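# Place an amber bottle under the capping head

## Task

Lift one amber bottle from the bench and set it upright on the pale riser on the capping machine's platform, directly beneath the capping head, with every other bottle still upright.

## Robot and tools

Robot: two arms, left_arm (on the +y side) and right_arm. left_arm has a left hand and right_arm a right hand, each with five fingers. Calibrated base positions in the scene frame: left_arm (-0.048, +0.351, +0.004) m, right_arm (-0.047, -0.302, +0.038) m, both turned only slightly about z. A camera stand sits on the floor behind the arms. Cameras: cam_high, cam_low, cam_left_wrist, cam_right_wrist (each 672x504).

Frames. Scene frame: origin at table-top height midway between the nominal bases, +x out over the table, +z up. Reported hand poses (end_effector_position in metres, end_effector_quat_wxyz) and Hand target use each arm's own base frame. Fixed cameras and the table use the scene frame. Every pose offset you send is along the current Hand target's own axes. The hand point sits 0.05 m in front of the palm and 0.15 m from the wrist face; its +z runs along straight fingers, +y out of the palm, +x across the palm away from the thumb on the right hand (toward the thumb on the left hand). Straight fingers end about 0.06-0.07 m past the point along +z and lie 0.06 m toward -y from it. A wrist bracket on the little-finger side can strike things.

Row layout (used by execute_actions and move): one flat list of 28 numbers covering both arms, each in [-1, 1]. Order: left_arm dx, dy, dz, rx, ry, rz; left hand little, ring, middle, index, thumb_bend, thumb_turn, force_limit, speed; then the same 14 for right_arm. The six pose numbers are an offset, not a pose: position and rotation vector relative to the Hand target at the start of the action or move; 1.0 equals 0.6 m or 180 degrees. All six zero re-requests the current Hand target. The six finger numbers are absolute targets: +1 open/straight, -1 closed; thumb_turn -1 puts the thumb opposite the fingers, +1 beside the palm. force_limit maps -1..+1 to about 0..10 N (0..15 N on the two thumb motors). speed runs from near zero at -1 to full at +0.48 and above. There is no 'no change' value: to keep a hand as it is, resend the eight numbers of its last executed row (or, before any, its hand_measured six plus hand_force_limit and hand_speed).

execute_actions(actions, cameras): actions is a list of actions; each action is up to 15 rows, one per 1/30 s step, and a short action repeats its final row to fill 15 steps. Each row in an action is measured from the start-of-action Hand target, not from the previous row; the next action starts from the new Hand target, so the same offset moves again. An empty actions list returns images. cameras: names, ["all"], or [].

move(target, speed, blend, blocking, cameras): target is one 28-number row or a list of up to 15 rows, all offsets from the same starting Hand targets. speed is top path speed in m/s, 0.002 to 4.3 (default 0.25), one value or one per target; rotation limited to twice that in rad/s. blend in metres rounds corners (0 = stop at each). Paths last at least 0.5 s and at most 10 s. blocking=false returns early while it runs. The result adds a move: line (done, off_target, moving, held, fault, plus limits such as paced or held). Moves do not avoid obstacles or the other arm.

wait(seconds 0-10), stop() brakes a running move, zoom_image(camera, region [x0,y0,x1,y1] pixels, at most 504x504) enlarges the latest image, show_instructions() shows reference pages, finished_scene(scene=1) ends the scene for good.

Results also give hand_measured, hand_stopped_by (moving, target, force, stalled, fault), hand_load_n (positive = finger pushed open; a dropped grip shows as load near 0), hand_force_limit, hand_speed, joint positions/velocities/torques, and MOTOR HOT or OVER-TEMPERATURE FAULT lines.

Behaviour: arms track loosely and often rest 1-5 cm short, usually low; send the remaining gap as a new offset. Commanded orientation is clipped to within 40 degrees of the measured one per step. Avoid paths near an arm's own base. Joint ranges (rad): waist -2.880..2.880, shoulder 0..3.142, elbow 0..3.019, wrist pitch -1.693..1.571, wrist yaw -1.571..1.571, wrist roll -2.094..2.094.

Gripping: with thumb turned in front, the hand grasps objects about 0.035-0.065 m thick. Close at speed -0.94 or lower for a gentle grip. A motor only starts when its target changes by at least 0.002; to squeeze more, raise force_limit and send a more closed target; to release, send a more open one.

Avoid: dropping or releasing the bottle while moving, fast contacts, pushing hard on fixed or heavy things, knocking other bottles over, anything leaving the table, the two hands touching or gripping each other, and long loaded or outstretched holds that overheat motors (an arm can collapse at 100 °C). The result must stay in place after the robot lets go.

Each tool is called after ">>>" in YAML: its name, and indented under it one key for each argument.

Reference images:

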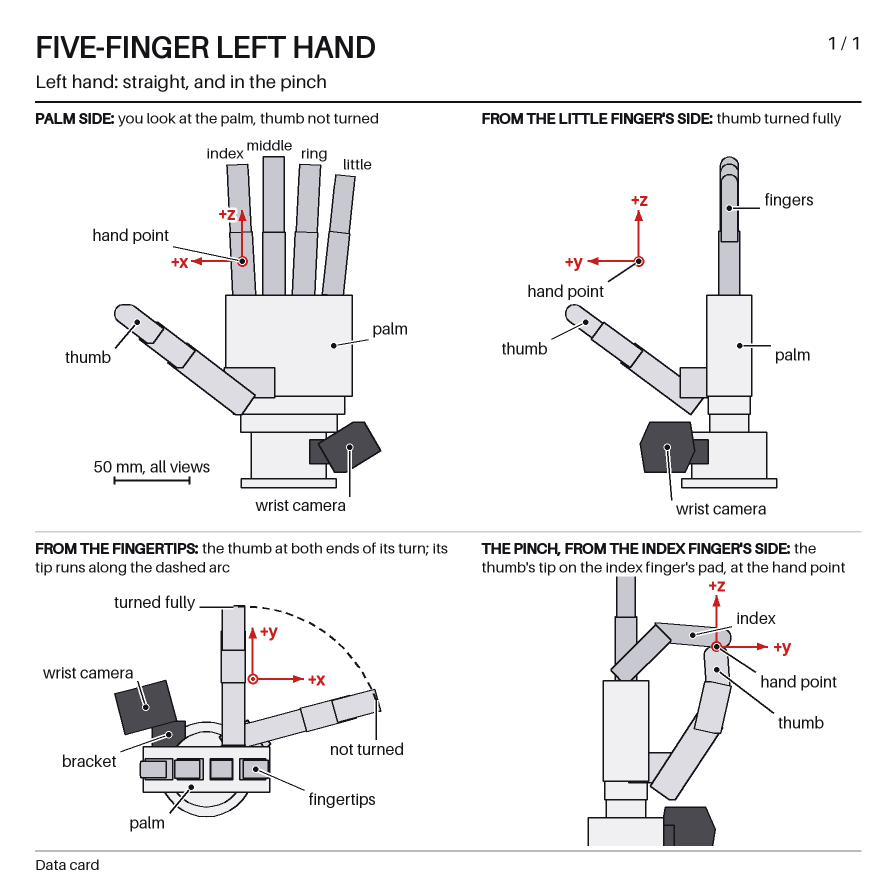

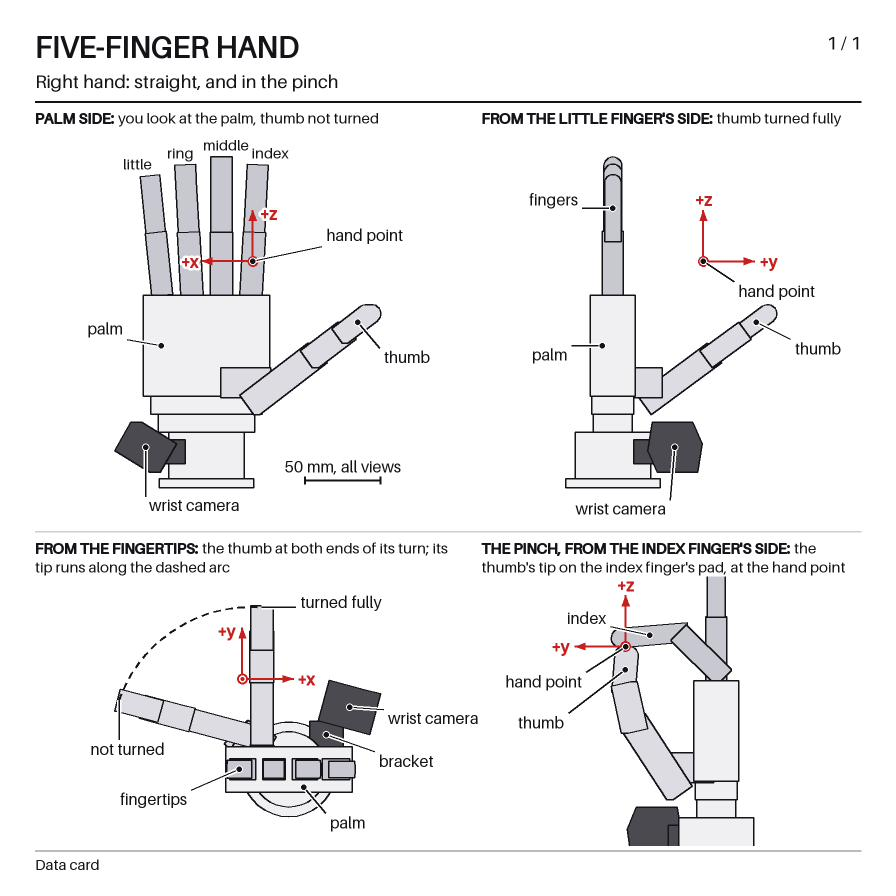

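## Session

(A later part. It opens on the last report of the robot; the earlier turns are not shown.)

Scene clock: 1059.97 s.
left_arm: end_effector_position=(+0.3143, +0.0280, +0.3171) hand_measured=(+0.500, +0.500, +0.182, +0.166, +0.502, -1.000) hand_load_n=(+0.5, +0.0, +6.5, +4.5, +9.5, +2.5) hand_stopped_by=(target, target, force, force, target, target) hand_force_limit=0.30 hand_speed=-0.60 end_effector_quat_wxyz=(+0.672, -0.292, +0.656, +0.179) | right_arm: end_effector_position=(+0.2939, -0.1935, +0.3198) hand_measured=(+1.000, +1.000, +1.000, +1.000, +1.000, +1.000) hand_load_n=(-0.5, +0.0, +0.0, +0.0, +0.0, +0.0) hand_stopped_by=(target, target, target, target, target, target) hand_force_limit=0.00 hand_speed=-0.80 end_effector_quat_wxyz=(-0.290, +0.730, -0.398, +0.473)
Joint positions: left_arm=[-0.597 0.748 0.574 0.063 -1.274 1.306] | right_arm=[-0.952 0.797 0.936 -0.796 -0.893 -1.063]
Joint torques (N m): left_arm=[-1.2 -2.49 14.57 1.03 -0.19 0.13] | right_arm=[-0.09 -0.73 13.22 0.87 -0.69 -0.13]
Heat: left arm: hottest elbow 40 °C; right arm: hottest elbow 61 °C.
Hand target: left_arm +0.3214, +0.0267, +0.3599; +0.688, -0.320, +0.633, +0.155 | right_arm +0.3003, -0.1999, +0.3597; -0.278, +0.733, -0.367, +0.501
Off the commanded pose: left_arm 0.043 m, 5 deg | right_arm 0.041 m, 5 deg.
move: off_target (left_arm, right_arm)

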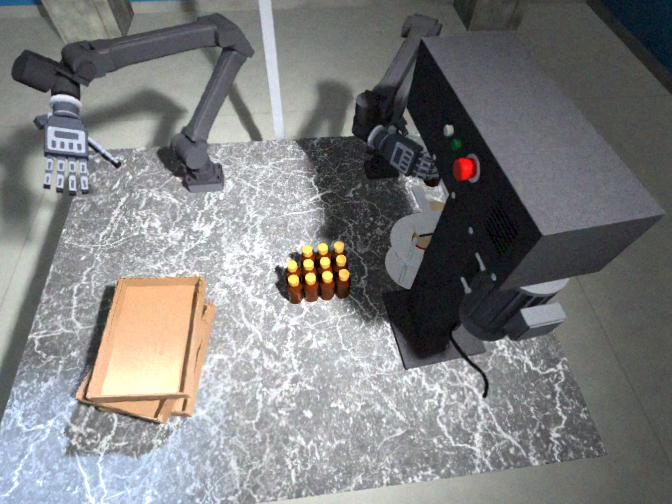

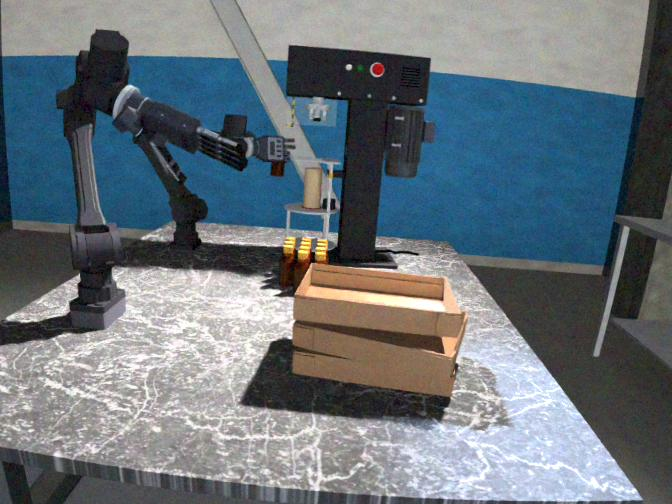

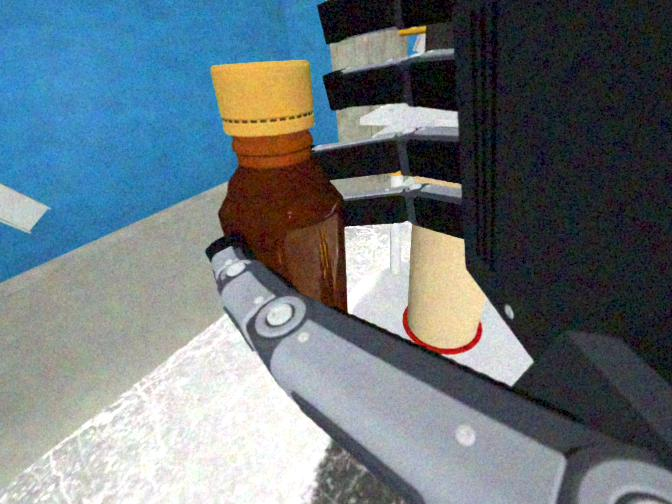

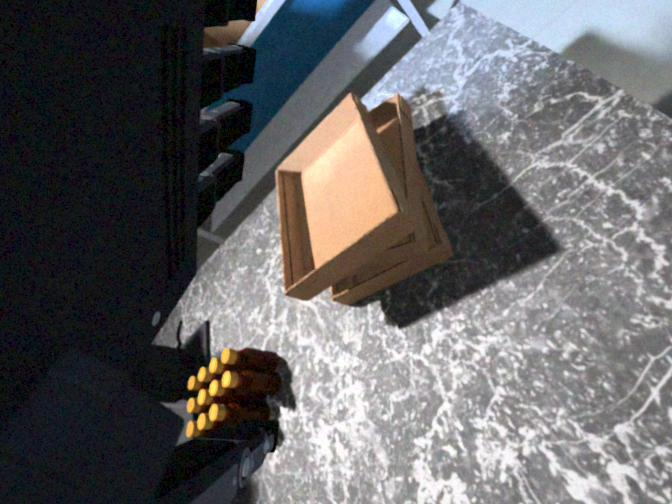

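>>> move:
  target:
    - [-0.0437,-0.011,-0.0003,0,0,-0.025,0.5,0.5,-0.3,-0.26,0.5,-1,0.3,-0.6,-0.264,-0.344,0.0753,0.193,-0.0003,-0.099,1,1,1,1,1,1,0,-0.8]
    - [-0.0437,-0.011,-0.0003,0,0,-0.025,0.5,0.5,-0.3,-0.26,0.5,-1,0.3,-0.6,-0.7148,-0.4453,-0.1495,0.3859,-0.0007,-0.1983,1,1,1,1,1,1,0,-0.8]
  cameras: ["all"]
  speed: 0.2
  blend: 0.08

Scene clock: 1108.87 s.
left_arm: end_effector_position=(+0.3193, +0.0232, +0.3377) hand_measured=(+0.500, +0.500, +0.182, +0.166, +0.502, -1.000) hand_load_n=(+0.0, +0.0, +6.0, +4.5, +10.0, +2.5) hand_stopped_by=(target, target, force, force, target, target) hand_force_limit=0.30 hand_speed=-0.60 end_effector_quat_wxyz=(+0.675, -0.311, +0.651, +0.157) | right_arm: end_effector_position=(+0.1871, +0.2995, +0.3639) hand_measured=(+1.000, +1.000, +1.000, +1.000, +1.000, +1.000) hand_load_n=(+0.0, +0.0, +0.0, +0.0, +0.0, +0.0) hand_stopped_by=(target, target, target, target, target, target) hand_force_limit=0.00 hand_speed=-0.80 end_effector_quat_wxyz=(-0.484, +0.528, +0.206, +0.666)
Joint positions: left_arm=[-0.597 0.748 0.644 -0.029 -1.268 1.226] | right_arm=[1.341 0.486 0.332 0.54 0.317 -1.44]
Joint torques (N m): left_arm=[-1.2 -3.72 14.89 1.06 -0.21 0.12] | right_arm=[0.91 1.79 8.25 2.4 -0.07 -0.16]
Heat: left arm: hottest elbow 47 °C; right arm: hottest elbow 60 °C.
Hand target: left_arm +0.3214, +0.0267, +0.3869; +0.693, -0.345, +0.620, +0.127 | right_arm +0.1877, +0.3007, +0.3697; -0.482, +0.520, +0.207, +0.674
Off the commanded pose: left_arm 0.049 m, 7 deg | right_arm 0.006 m, 1 deg.
move: off_target (left_arm)

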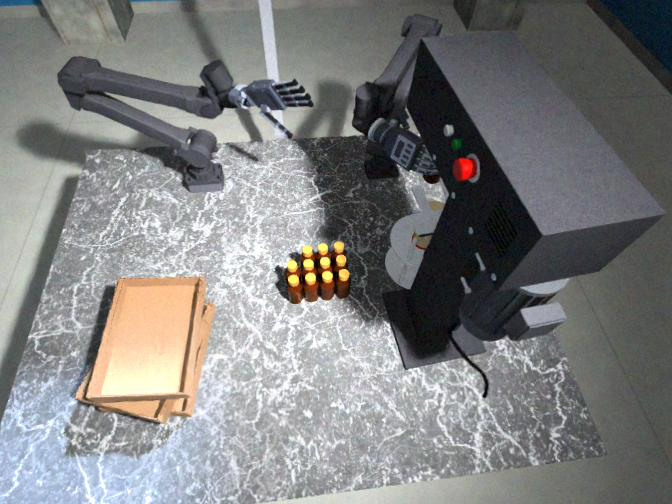

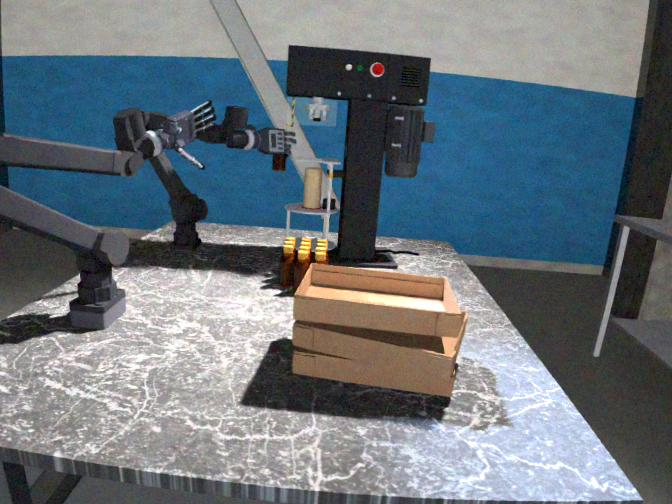

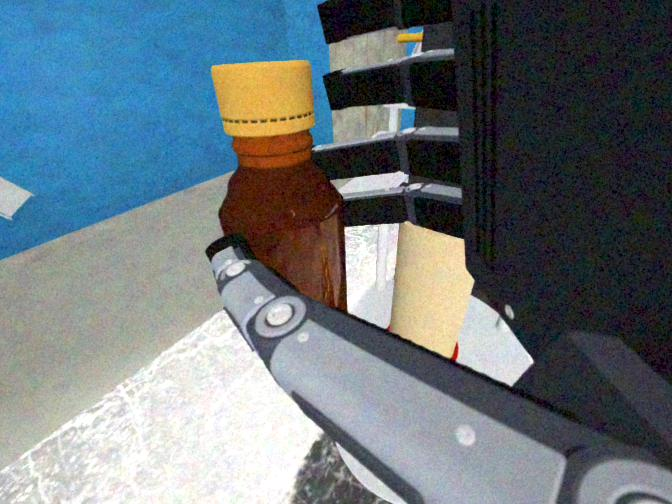

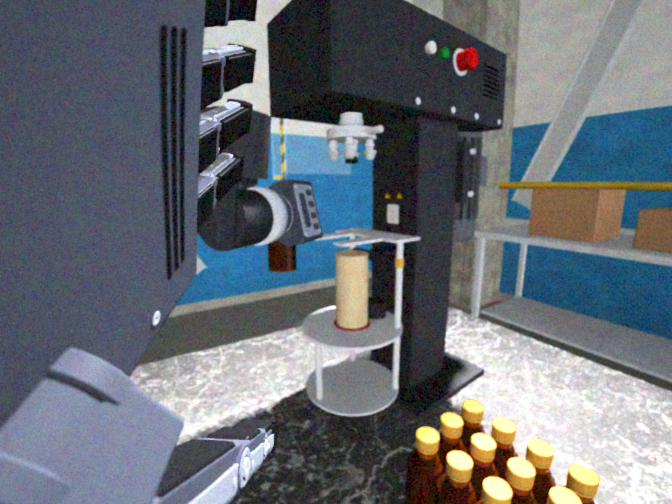

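Excellent view from the right wrist camera. Zooming in.

>>> zoom_image:
  camera: "cam_right_wrist"
  region: [200, 80, 470, 350]

>>> zoom_image:
  camera: "cam_low"
  region: [220, 80, 360, 220]

>>> zoom_image:
  camera: "cam_high"
  region: [400, 150, 460, 230]

Scaled by 1.867.

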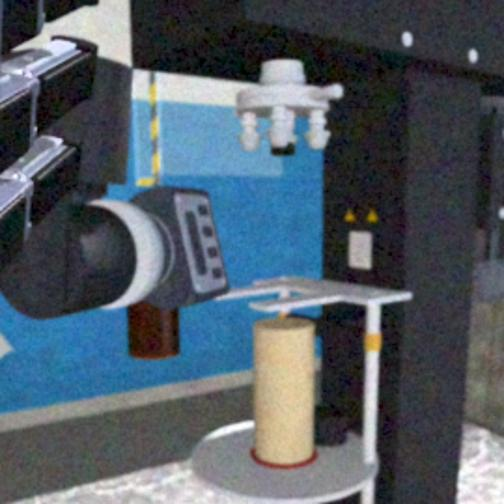

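Scaled by 3.600.

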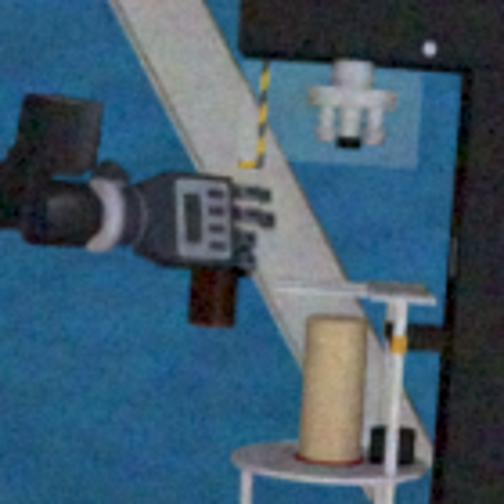

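Scaled by 6.300.

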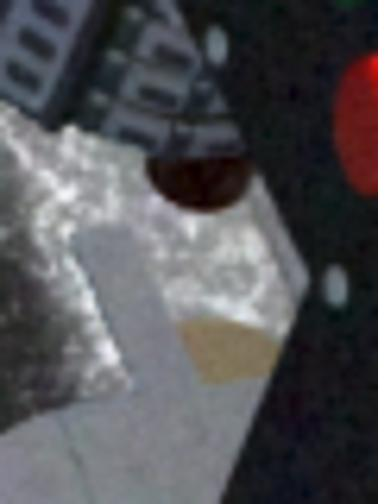

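>>> move:
  target: [-0.0032,-0.0523,-0.0208,0,-0.006,-0.006,0.5,0.5,-0.3,-0.26,0.5,-1,0.3,-0.6,0,0,0,0,0,0,1,1,1,1,1,1,0,-0.8]
  cameras: ["all"]
  speed: 0.06

>>> zoom_image:
  camera: "cam_right_wrist"
  region: [200, 80, 470, 350]

>>> zoom_image:
  camera: "cam_low"
  region: [220, 80, 360, 220]

>>> zoom_image:
  camera: "cam_high"
  region: [400, 150, 460, 230]

Scene clock: 1194.10 s.
left_arm: end_effector_position=(+0.3258, -0.0012, +0.3523) hand_measured=(+0.500, +0.500, +0.182, +0.166, +0.502, -1.000) hand_load_n=(+0.0, +0.0, +6.0, +4.5, +9.5, +2.5) hand_stopped_by=(target, target, force, force, target, target) hand_force_limit=0.30 hand_speed=-0.60 end_effector_quat_wxyz=(+0.684, -0.325, +0.636, +0.149) | right_arm: end_effector_position=(+0.1871, +0.2995, +0.3639) hand_measured=(+1.000, +1.000, +1.000, +1.000, +1.000, +1.000) hand_load_n=(+0.0, +0.0, +0.0, +0.0, +0.0, +0.0) hand_stopped_by=(target, target, target, target, target, target) hand_force_limit=0.00 hand_speed=-0.80 end_effector_quat_wxyz=(-0.484, +0.528, +0.206, +0.666)
Joint positions: left_arm=[-0.662 0.813 0.697 0.028 -1.346 1.226] | right_arm=[1.341 0.486 0.332 0.54 0.317 -1.44]
Joint torques (N m): left_arm=[-1.96 -3.19 14.63 2.26 -0.37 0.44] | right_arm=[0.97 2.32 8.17 2.45 -0.07 -0.19]
Heat: left arm: hottest elbow 54 °C; right arm: hottest elbow 53 °C.
Hand target: left_arm +0.3303, -0.0037, +0.3988; +0.700, -0.349, +0.610, +0.124 | right_arm +0.1877, +0.3007, +0.3697; -0.482, +0.520, +0.207, +0.674
Off the commanded pose: left_arm 0.047 m, 5 deg | right_arm 0.006 m, 1 deg.
move: off_target (left_arm)

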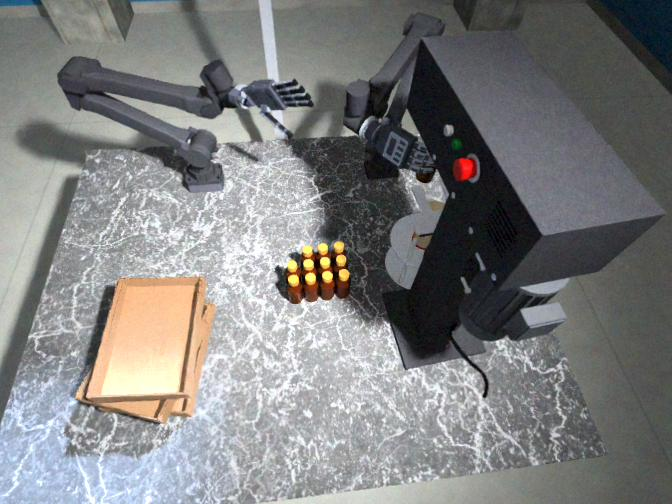

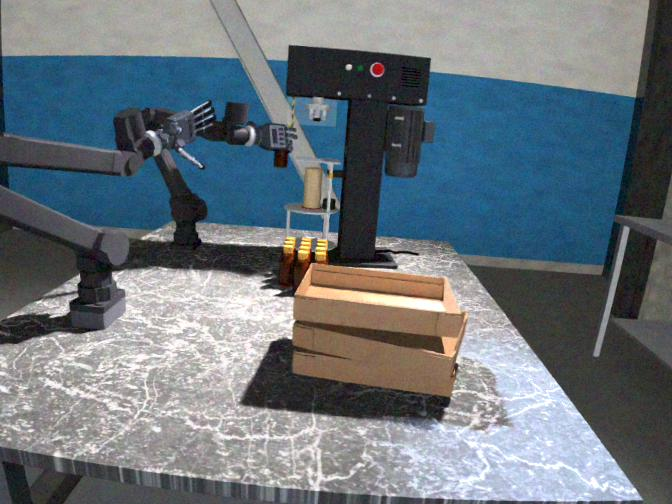

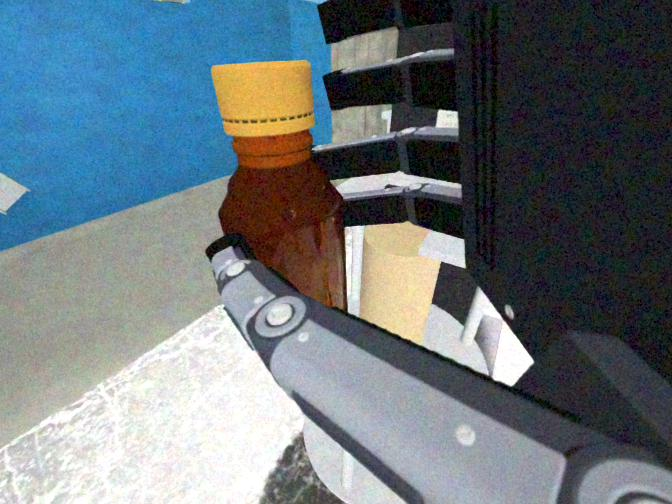

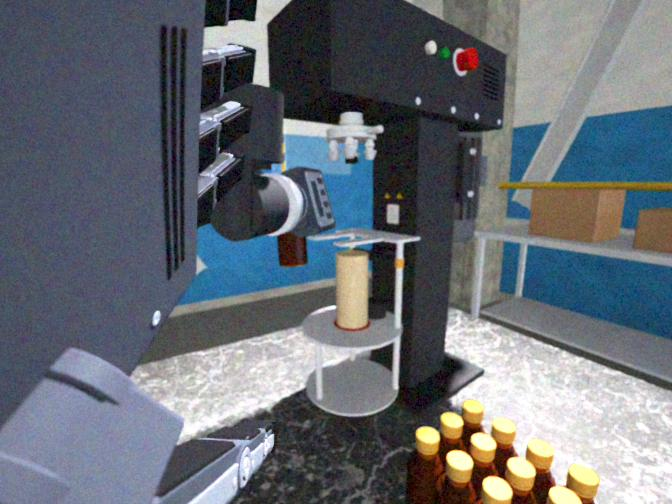

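Scaled by 1.867.

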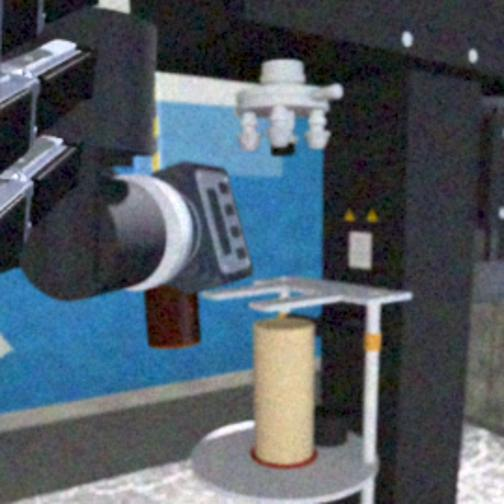

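Scaled by 3.600.

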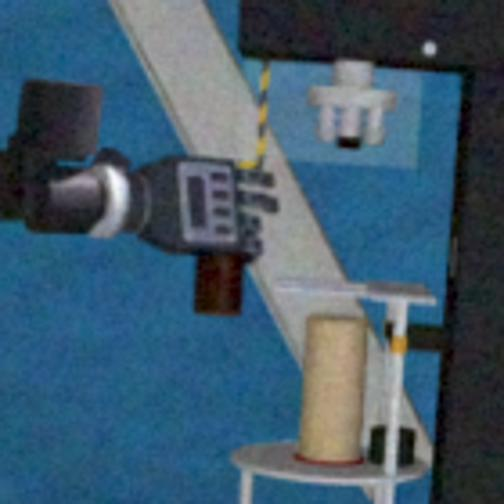

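Scaled by 6.300.

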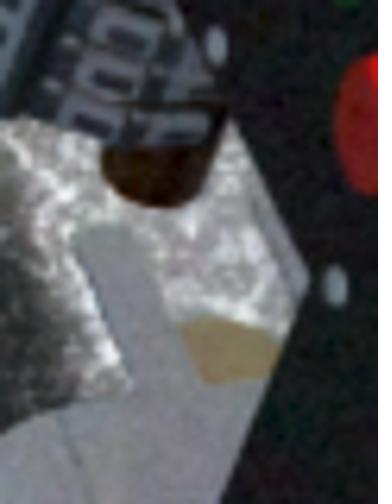

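>>> zoom_image:
  camera: "cam_left_wrist"
  region: [320, 120, 540, 380]

>>> zoom_image:
  camera: "cam_right_wrist"
  region: [260, 200, 430, 350]

Scaled by 1.938.

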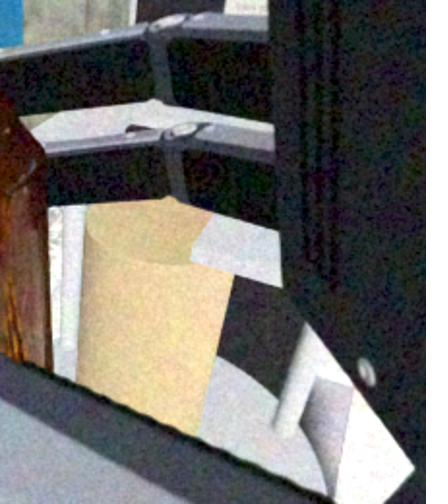

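Scaled by 2.965.

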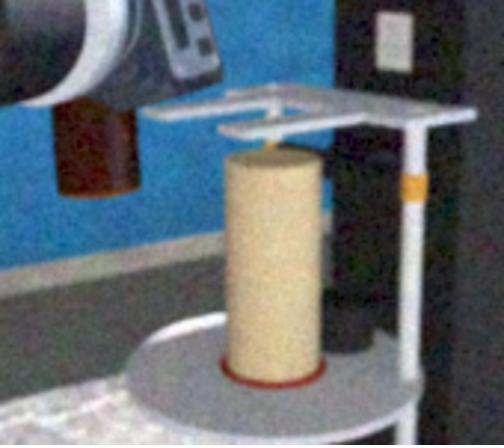

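>>> move:
  target: [0.0002,-0.0383,0.044,0,0,0,0.5,0.5,-0.3,-0.26,0.5,-1,0.3,-0.6,0,0,0,0,0,0,1,1,1,1,1,1,0,-0.8]
  cameras: ["all"]
  speed: 0.05

>>> zoom_image:
  camera: "cam_right_wrist"
  region: [230, 160, 430, 340]

>>> zoom_image:
  camera: "cam_low"
  region: [220, 80, 360, 220]

>>> zoom_image:
  camera: "cam_high"
  region: [400, 150, 460, 230]

>>> zoom_image:
  camera: "cam_left_wrist"
  region: [200, 120, 540, 400]

Scene clock: 1240.90 s.
left_arm: end_effector_position=(+0.3571, -0.0012, +0.3579) hand_measured=(+0.500, +0.500, +0.182, +0.166, +0.502, -1.000) hand_load_n=(+0.0, +0.0, +6.0, +4.5, +10.0, +2.5) hand_stopped_by=(target, target, force, force, target, target) hand_force_limit=0.30 hand_speed=-0.60 end_effector_quat_wxyz=(+0.681, -0.326, +0.638, +0.150) | right_arm: end_effector_position=(+0.1871, +0.2995, +0.3639) hand_measured=(+1.000, +1.000, +1.000, +1.000, +1.000, +1.000) hand_load_n=(+0.0, +0.0, +0.0, +0.0, +0.0, +0.0) hand_stopped_by=(target, target, target, target, target, target) hand_force_limit=0.00 hand_speed=-0.80 end_effector_quat_wxyz=(-0.484, +0.528, +0.206, +0.666)
Joint positions: left_arm=[-0.594 0.896 0.755 0.048 -1.282 1.226] | right_arm=[1.341 0.486 0.332 0.54 0.317 -1.44]
Joint torques (N m): left_arm=[-1.2 -4.01 14.72 2.35 -0.18 0.41] | right_arm=[0.85 1.85 8.12 2.45 -0.08 -0.17]
Heat: left arm: hottest elbow 55 °C; right arm: hottest elbow 52 °C.
Hand target: left_arm +0.3644, -0.0035, +0.4068; +0.700, -0.349, +0.610, +0.124 | right_arm +0.1877, +0.3007, +0.3697; -0.482, +0.520, +0.207, +0.674
Off the commanded pose: left_arm 0.050 m, 6 deg | right_arm 0.006 m, 1 deg.
move: off_target (left_arm)

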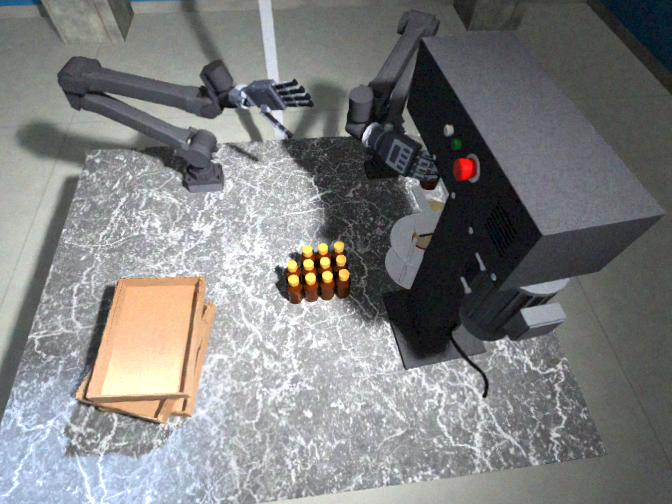

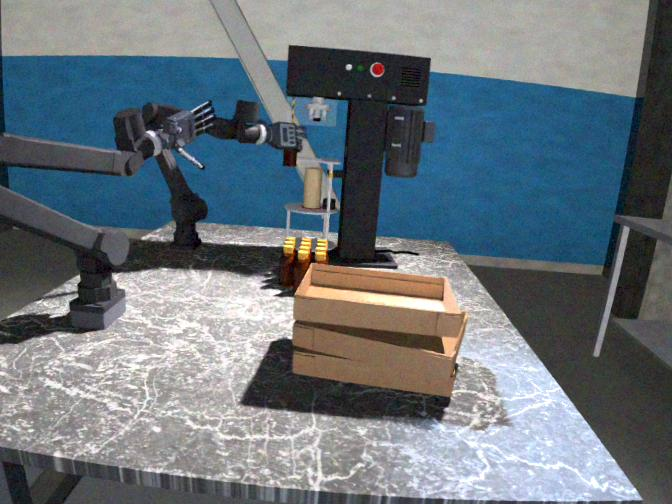

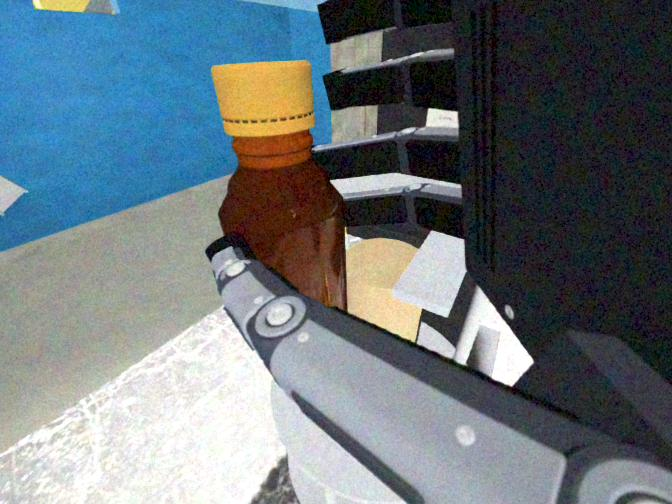

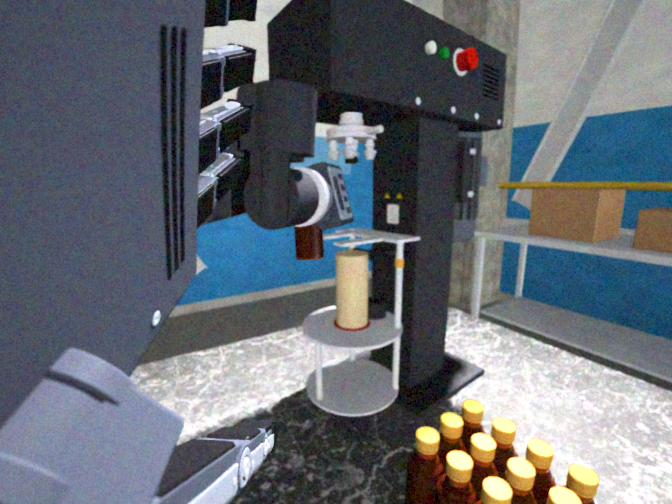

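Scaled by 2.520.

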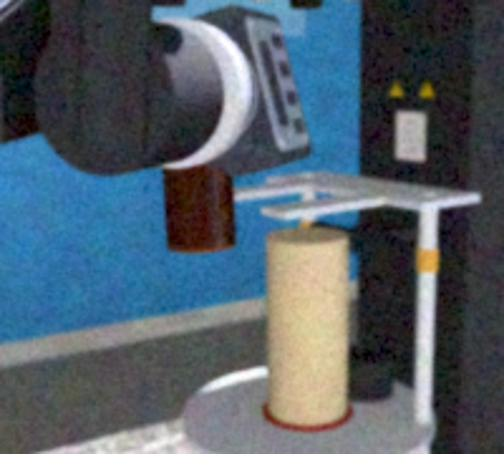

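Scaled by 3.600.

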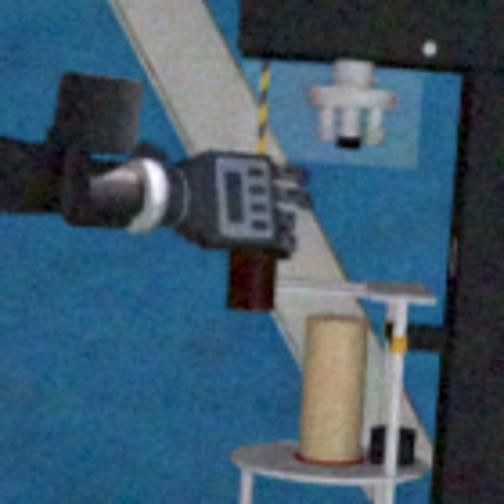

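Scaled by 6.300.

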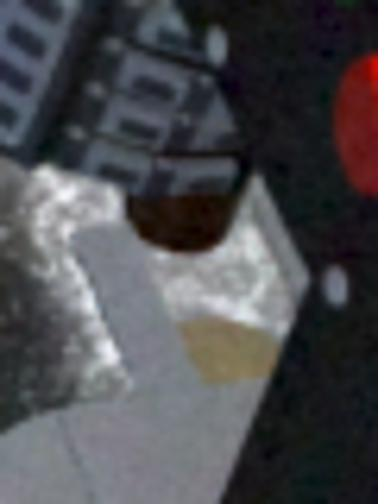

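Scaled by 1.482.

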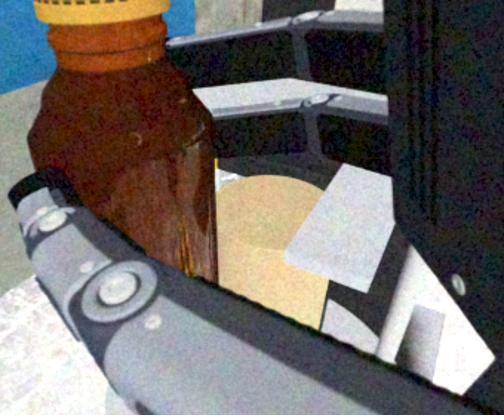

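>>> move:
  target: [0.0067,-0.0336,0.0358,0,0,0,0.5,0.5,-0.3,-0.26,0.5,-1,0.3,-0.6,0,0,0,0,0,0,1,1,1,1,1,1,0,-0.8]
  cameras: ["all"]
  speed: 0.04

>>> zoom_image:
  camera: "cam_right_wrist"
  region: [230, 160, 430, 340]

>>> zoom_image:
  camera: "cam_low"
  region: [220, 80, 360, 220]

>>> zoom_image:
  camera: "cam_high"
  region: [400, 150, 460, 230]

>>> zoom_image:
  camera: "cam_left_wrist"
  region: [200, 120, 540, 400]

Scene clock: 1260.30 s.
left_arm: end_effector_position=(+0.3854, -0.0054, +0.3592) hand_measured=(+0.500, +0.500, +0.182, +0.166, +0.502, -1.000) hand_load_n=(+0.0, +0.0, +6.0, +4.5, +10.0, +2.5) hand_stopped_by=(target, target, force, force, target, target) hand_force_limit=0.30 hand_speed=-0.60 end_effector_quat_wxyz=(+0.679, -0.323, +0.642, +0.150) | right_arm: end_effector_position=(+0.1871, +0.2995, +0.3639) hand_measured=(+1.000, +1.000, +1.000, +1.000, +1.000, +1.000) hand_load_n=(+0.0, +0.0, +0.0, +0.0, +0.0, +0.0) hand_stopped_by=(target, target, target, target, target, target) hand_force_limit=0.00 hand_speed=-0.80 end_effector_quat_wxyz=(-0.484, +0.528, +0.206, +0.666)
Joint positions: left_arm=[-0.554 0.974 0.806 0.068 -1.236 1.226] | right_arm=[1.341 0.486 0.332 0.54 0.317 -1.44]
Joint torques (N m): left_arm=[-1.2 -4.95 14.78 2.43 -0.19 0.37] | right_arm=[0.85 2.02 8.16 2.43 -0.07 -0.17]
Heat: left arm: hottest elbow 52 °C; right arm: hottest elbow 51 °C.
Hand target: left_arm +0.3939, -0.0053, +0.4100; +0.700, -0.349, +0.610, +0.124 | right_arm +0.1877, +0.3007, +0.3697; -0.482, +0.520, +0.207, +0.674
Off the commanded pose: left_arm 0.052 m, 6 deg | right_arm 0.006 m, 1 deg.
move: off_target (left_arm)

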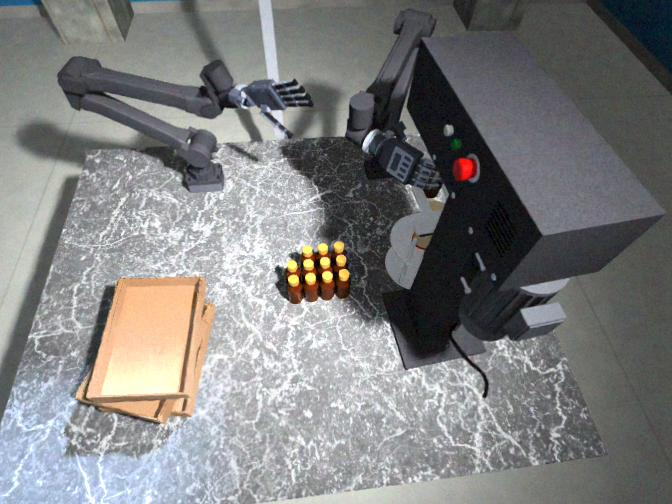

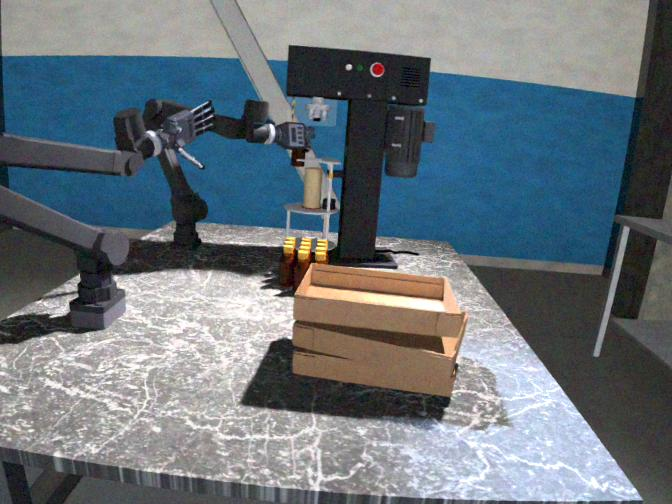

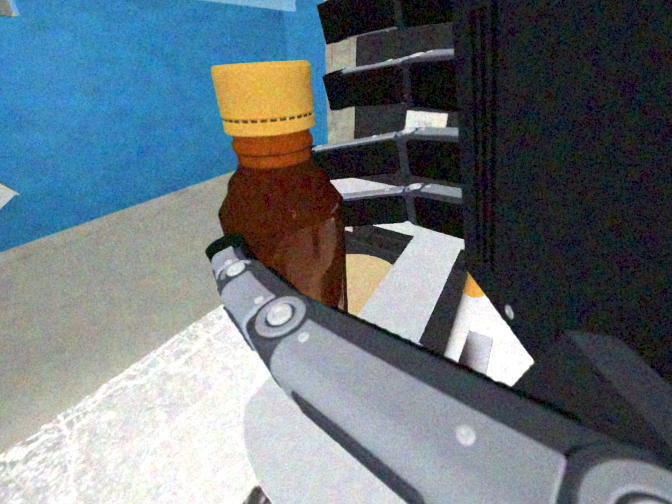

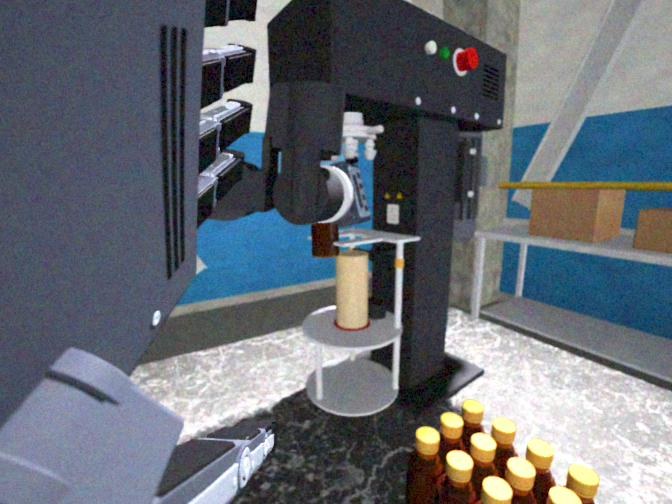

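Scaled by 2.520.

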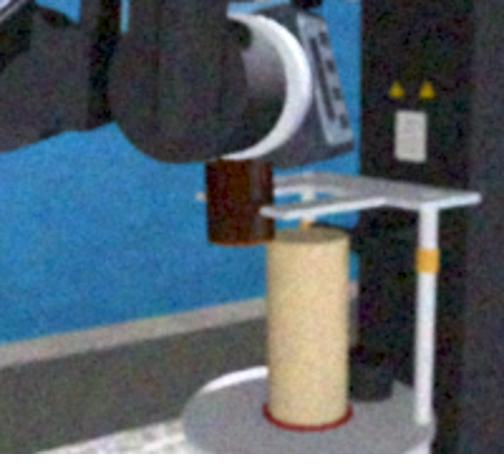

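Scaled by 3.600.

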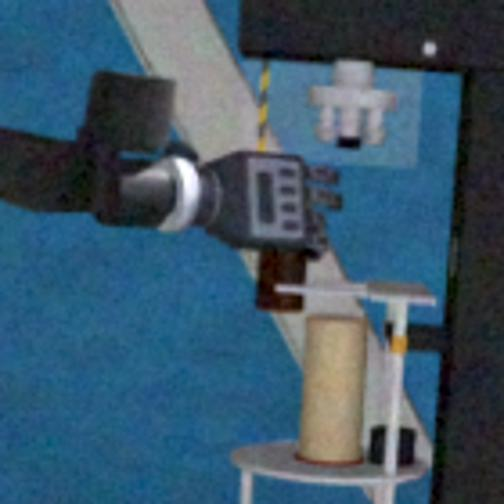

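Scaled by 6.300.

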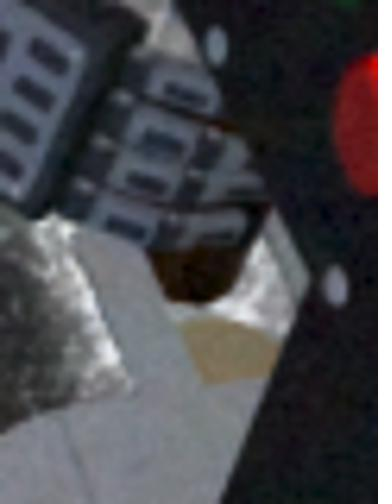

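Scaled by 1.482.

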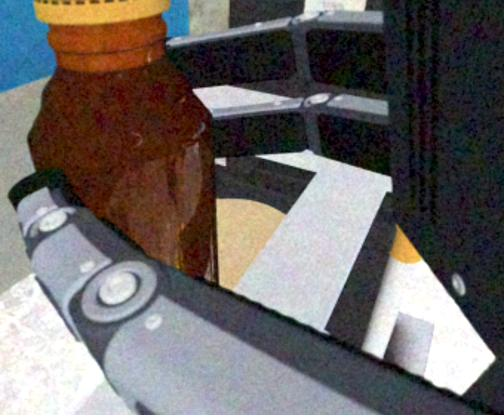

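>>> move:
  target: [0.006,-0.0248,0.0432,0,0,0,0.5,0.5,-0.3,-0.26,0.5,-1,0.3,-0.6,0,0,0,0,0,0,1,1,1,1,1,1,0,-0.8]
  cameras: ["all"]
  speed: 0.04

>>> zoom_image:
  camera: "cam_right_wrist"
  region: [230, 160, 430, 340]

>>> zoom_image:
  camera: "cam_low"
  region: [220, 80, 360, 220]

>>> zoom_image:
  camera: "cam_high"
  region: [400, 150, 460, 230]

>>> zoom_image:
  camera: "cam_left_wrist"
  region: [200, 120, 540, 400]

Scene clock: 1277.53 s.
left_arm: end_effector_position=(+0.4138, -0.0027, +0.3593) hand_measured=(+0.500, +0.500, +0.182, +0.166, +0.502, -1.000) hand_load_n=(+0.0, +0.0, +5.5, +4.5, +9.5, +2.5) hand_stopped_by=(target, target, force, force, target, target) hand_force_limit=0.30 hand_speed=-0.60 end_effector_quat_wxyz=(+0.677, -0.322, +0.645, +0.149) | right_arm: end_effector_position=(+0.1871, +0.2995, +0.3639) hand_measured=(+1.000, +1.000, +1.000, +1.000, +1.000, +1.000) hand_load_n=(+0.0, +0.0, +0.0, +0.0, +0.5, +0.0) hand_stopped_by=(target, target, target, target, target, target) hand_force_limit=0.00 hand_speed=-0.80 end_effector_quat_wxyz=(-0.484, +0.528, +0.206, +0.666)
Joint positions: left_arm=[-0.502 1.041 0.852 0.084 -1.179 1.226] | right_arm=[1.341 0.486 0.332 0.54 0.317 -1.44]
Joint torques (N m): left_arm=[-1.08 -5.77 14.82 2.54 -0.2 0.34] | right_arm=[0.85 2.26 8.17 2.43 -0.07 -0.17]
Heat: left arm: hottest elbow 51 °C; right arm: hottest elbow 51 °C.
Hand target: left_arm +0.4235, -0.0004, +0.4120; +0.700, -0.349, +0.610, +0.124 | right_arm +0.1877, +0.3007, +0.3697; -0.482, +0.520, +0.207, +0.674
Off the commanded pose: left_arm 0.054 m, 6 deg | right_arm 0.006 m, 1 deg.
move: off_target (left_arm)

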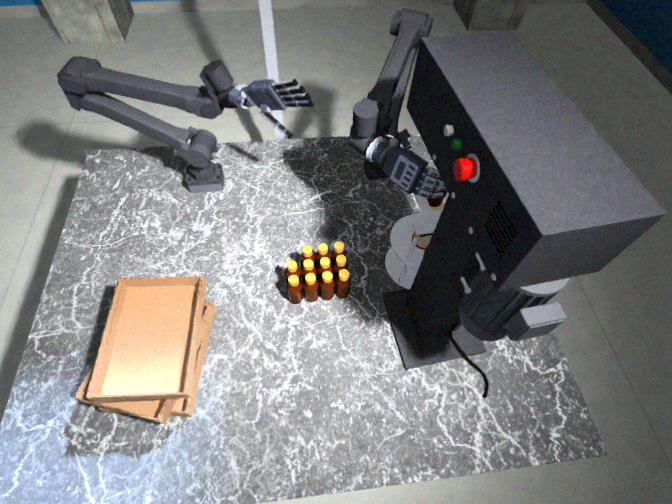

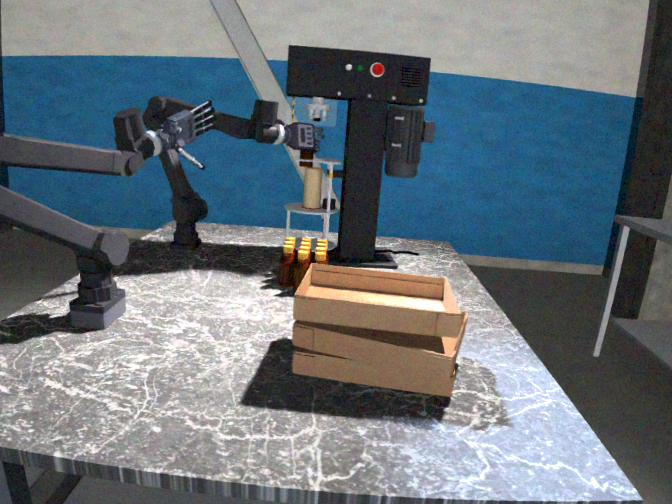

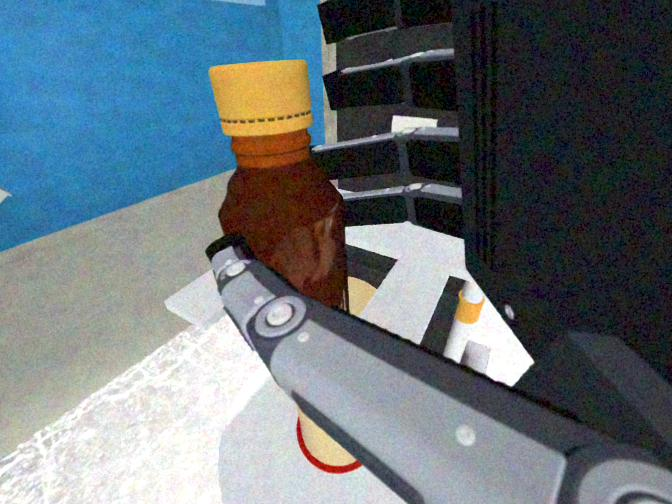

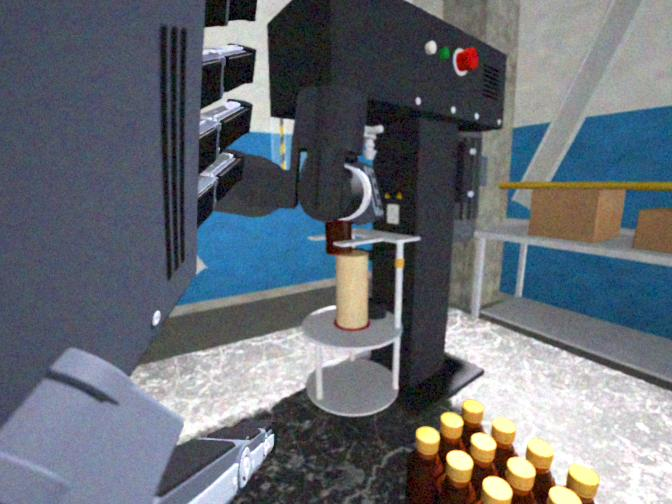

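Scaled by 2.520.

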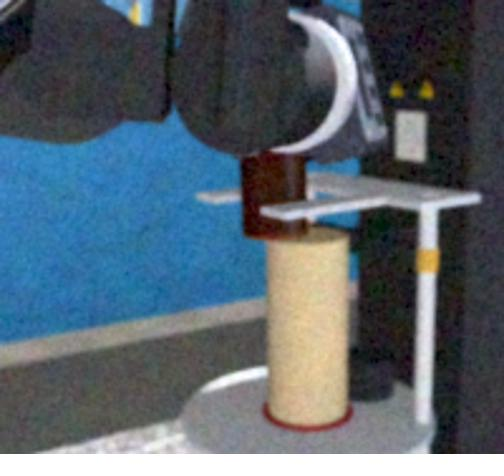

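Scaled by 3.600.

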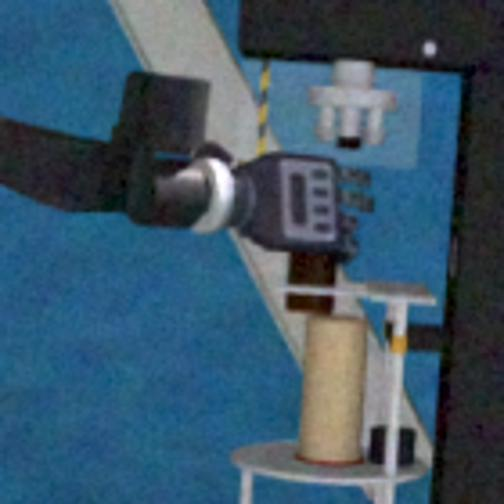

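Scaled by 6.300.

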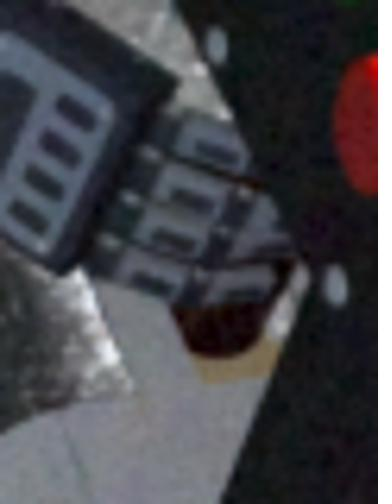

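Scaled by 1.482.

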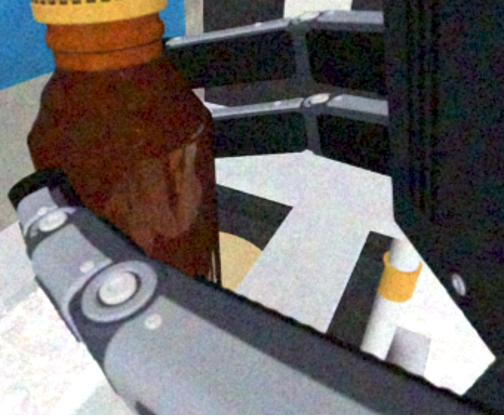

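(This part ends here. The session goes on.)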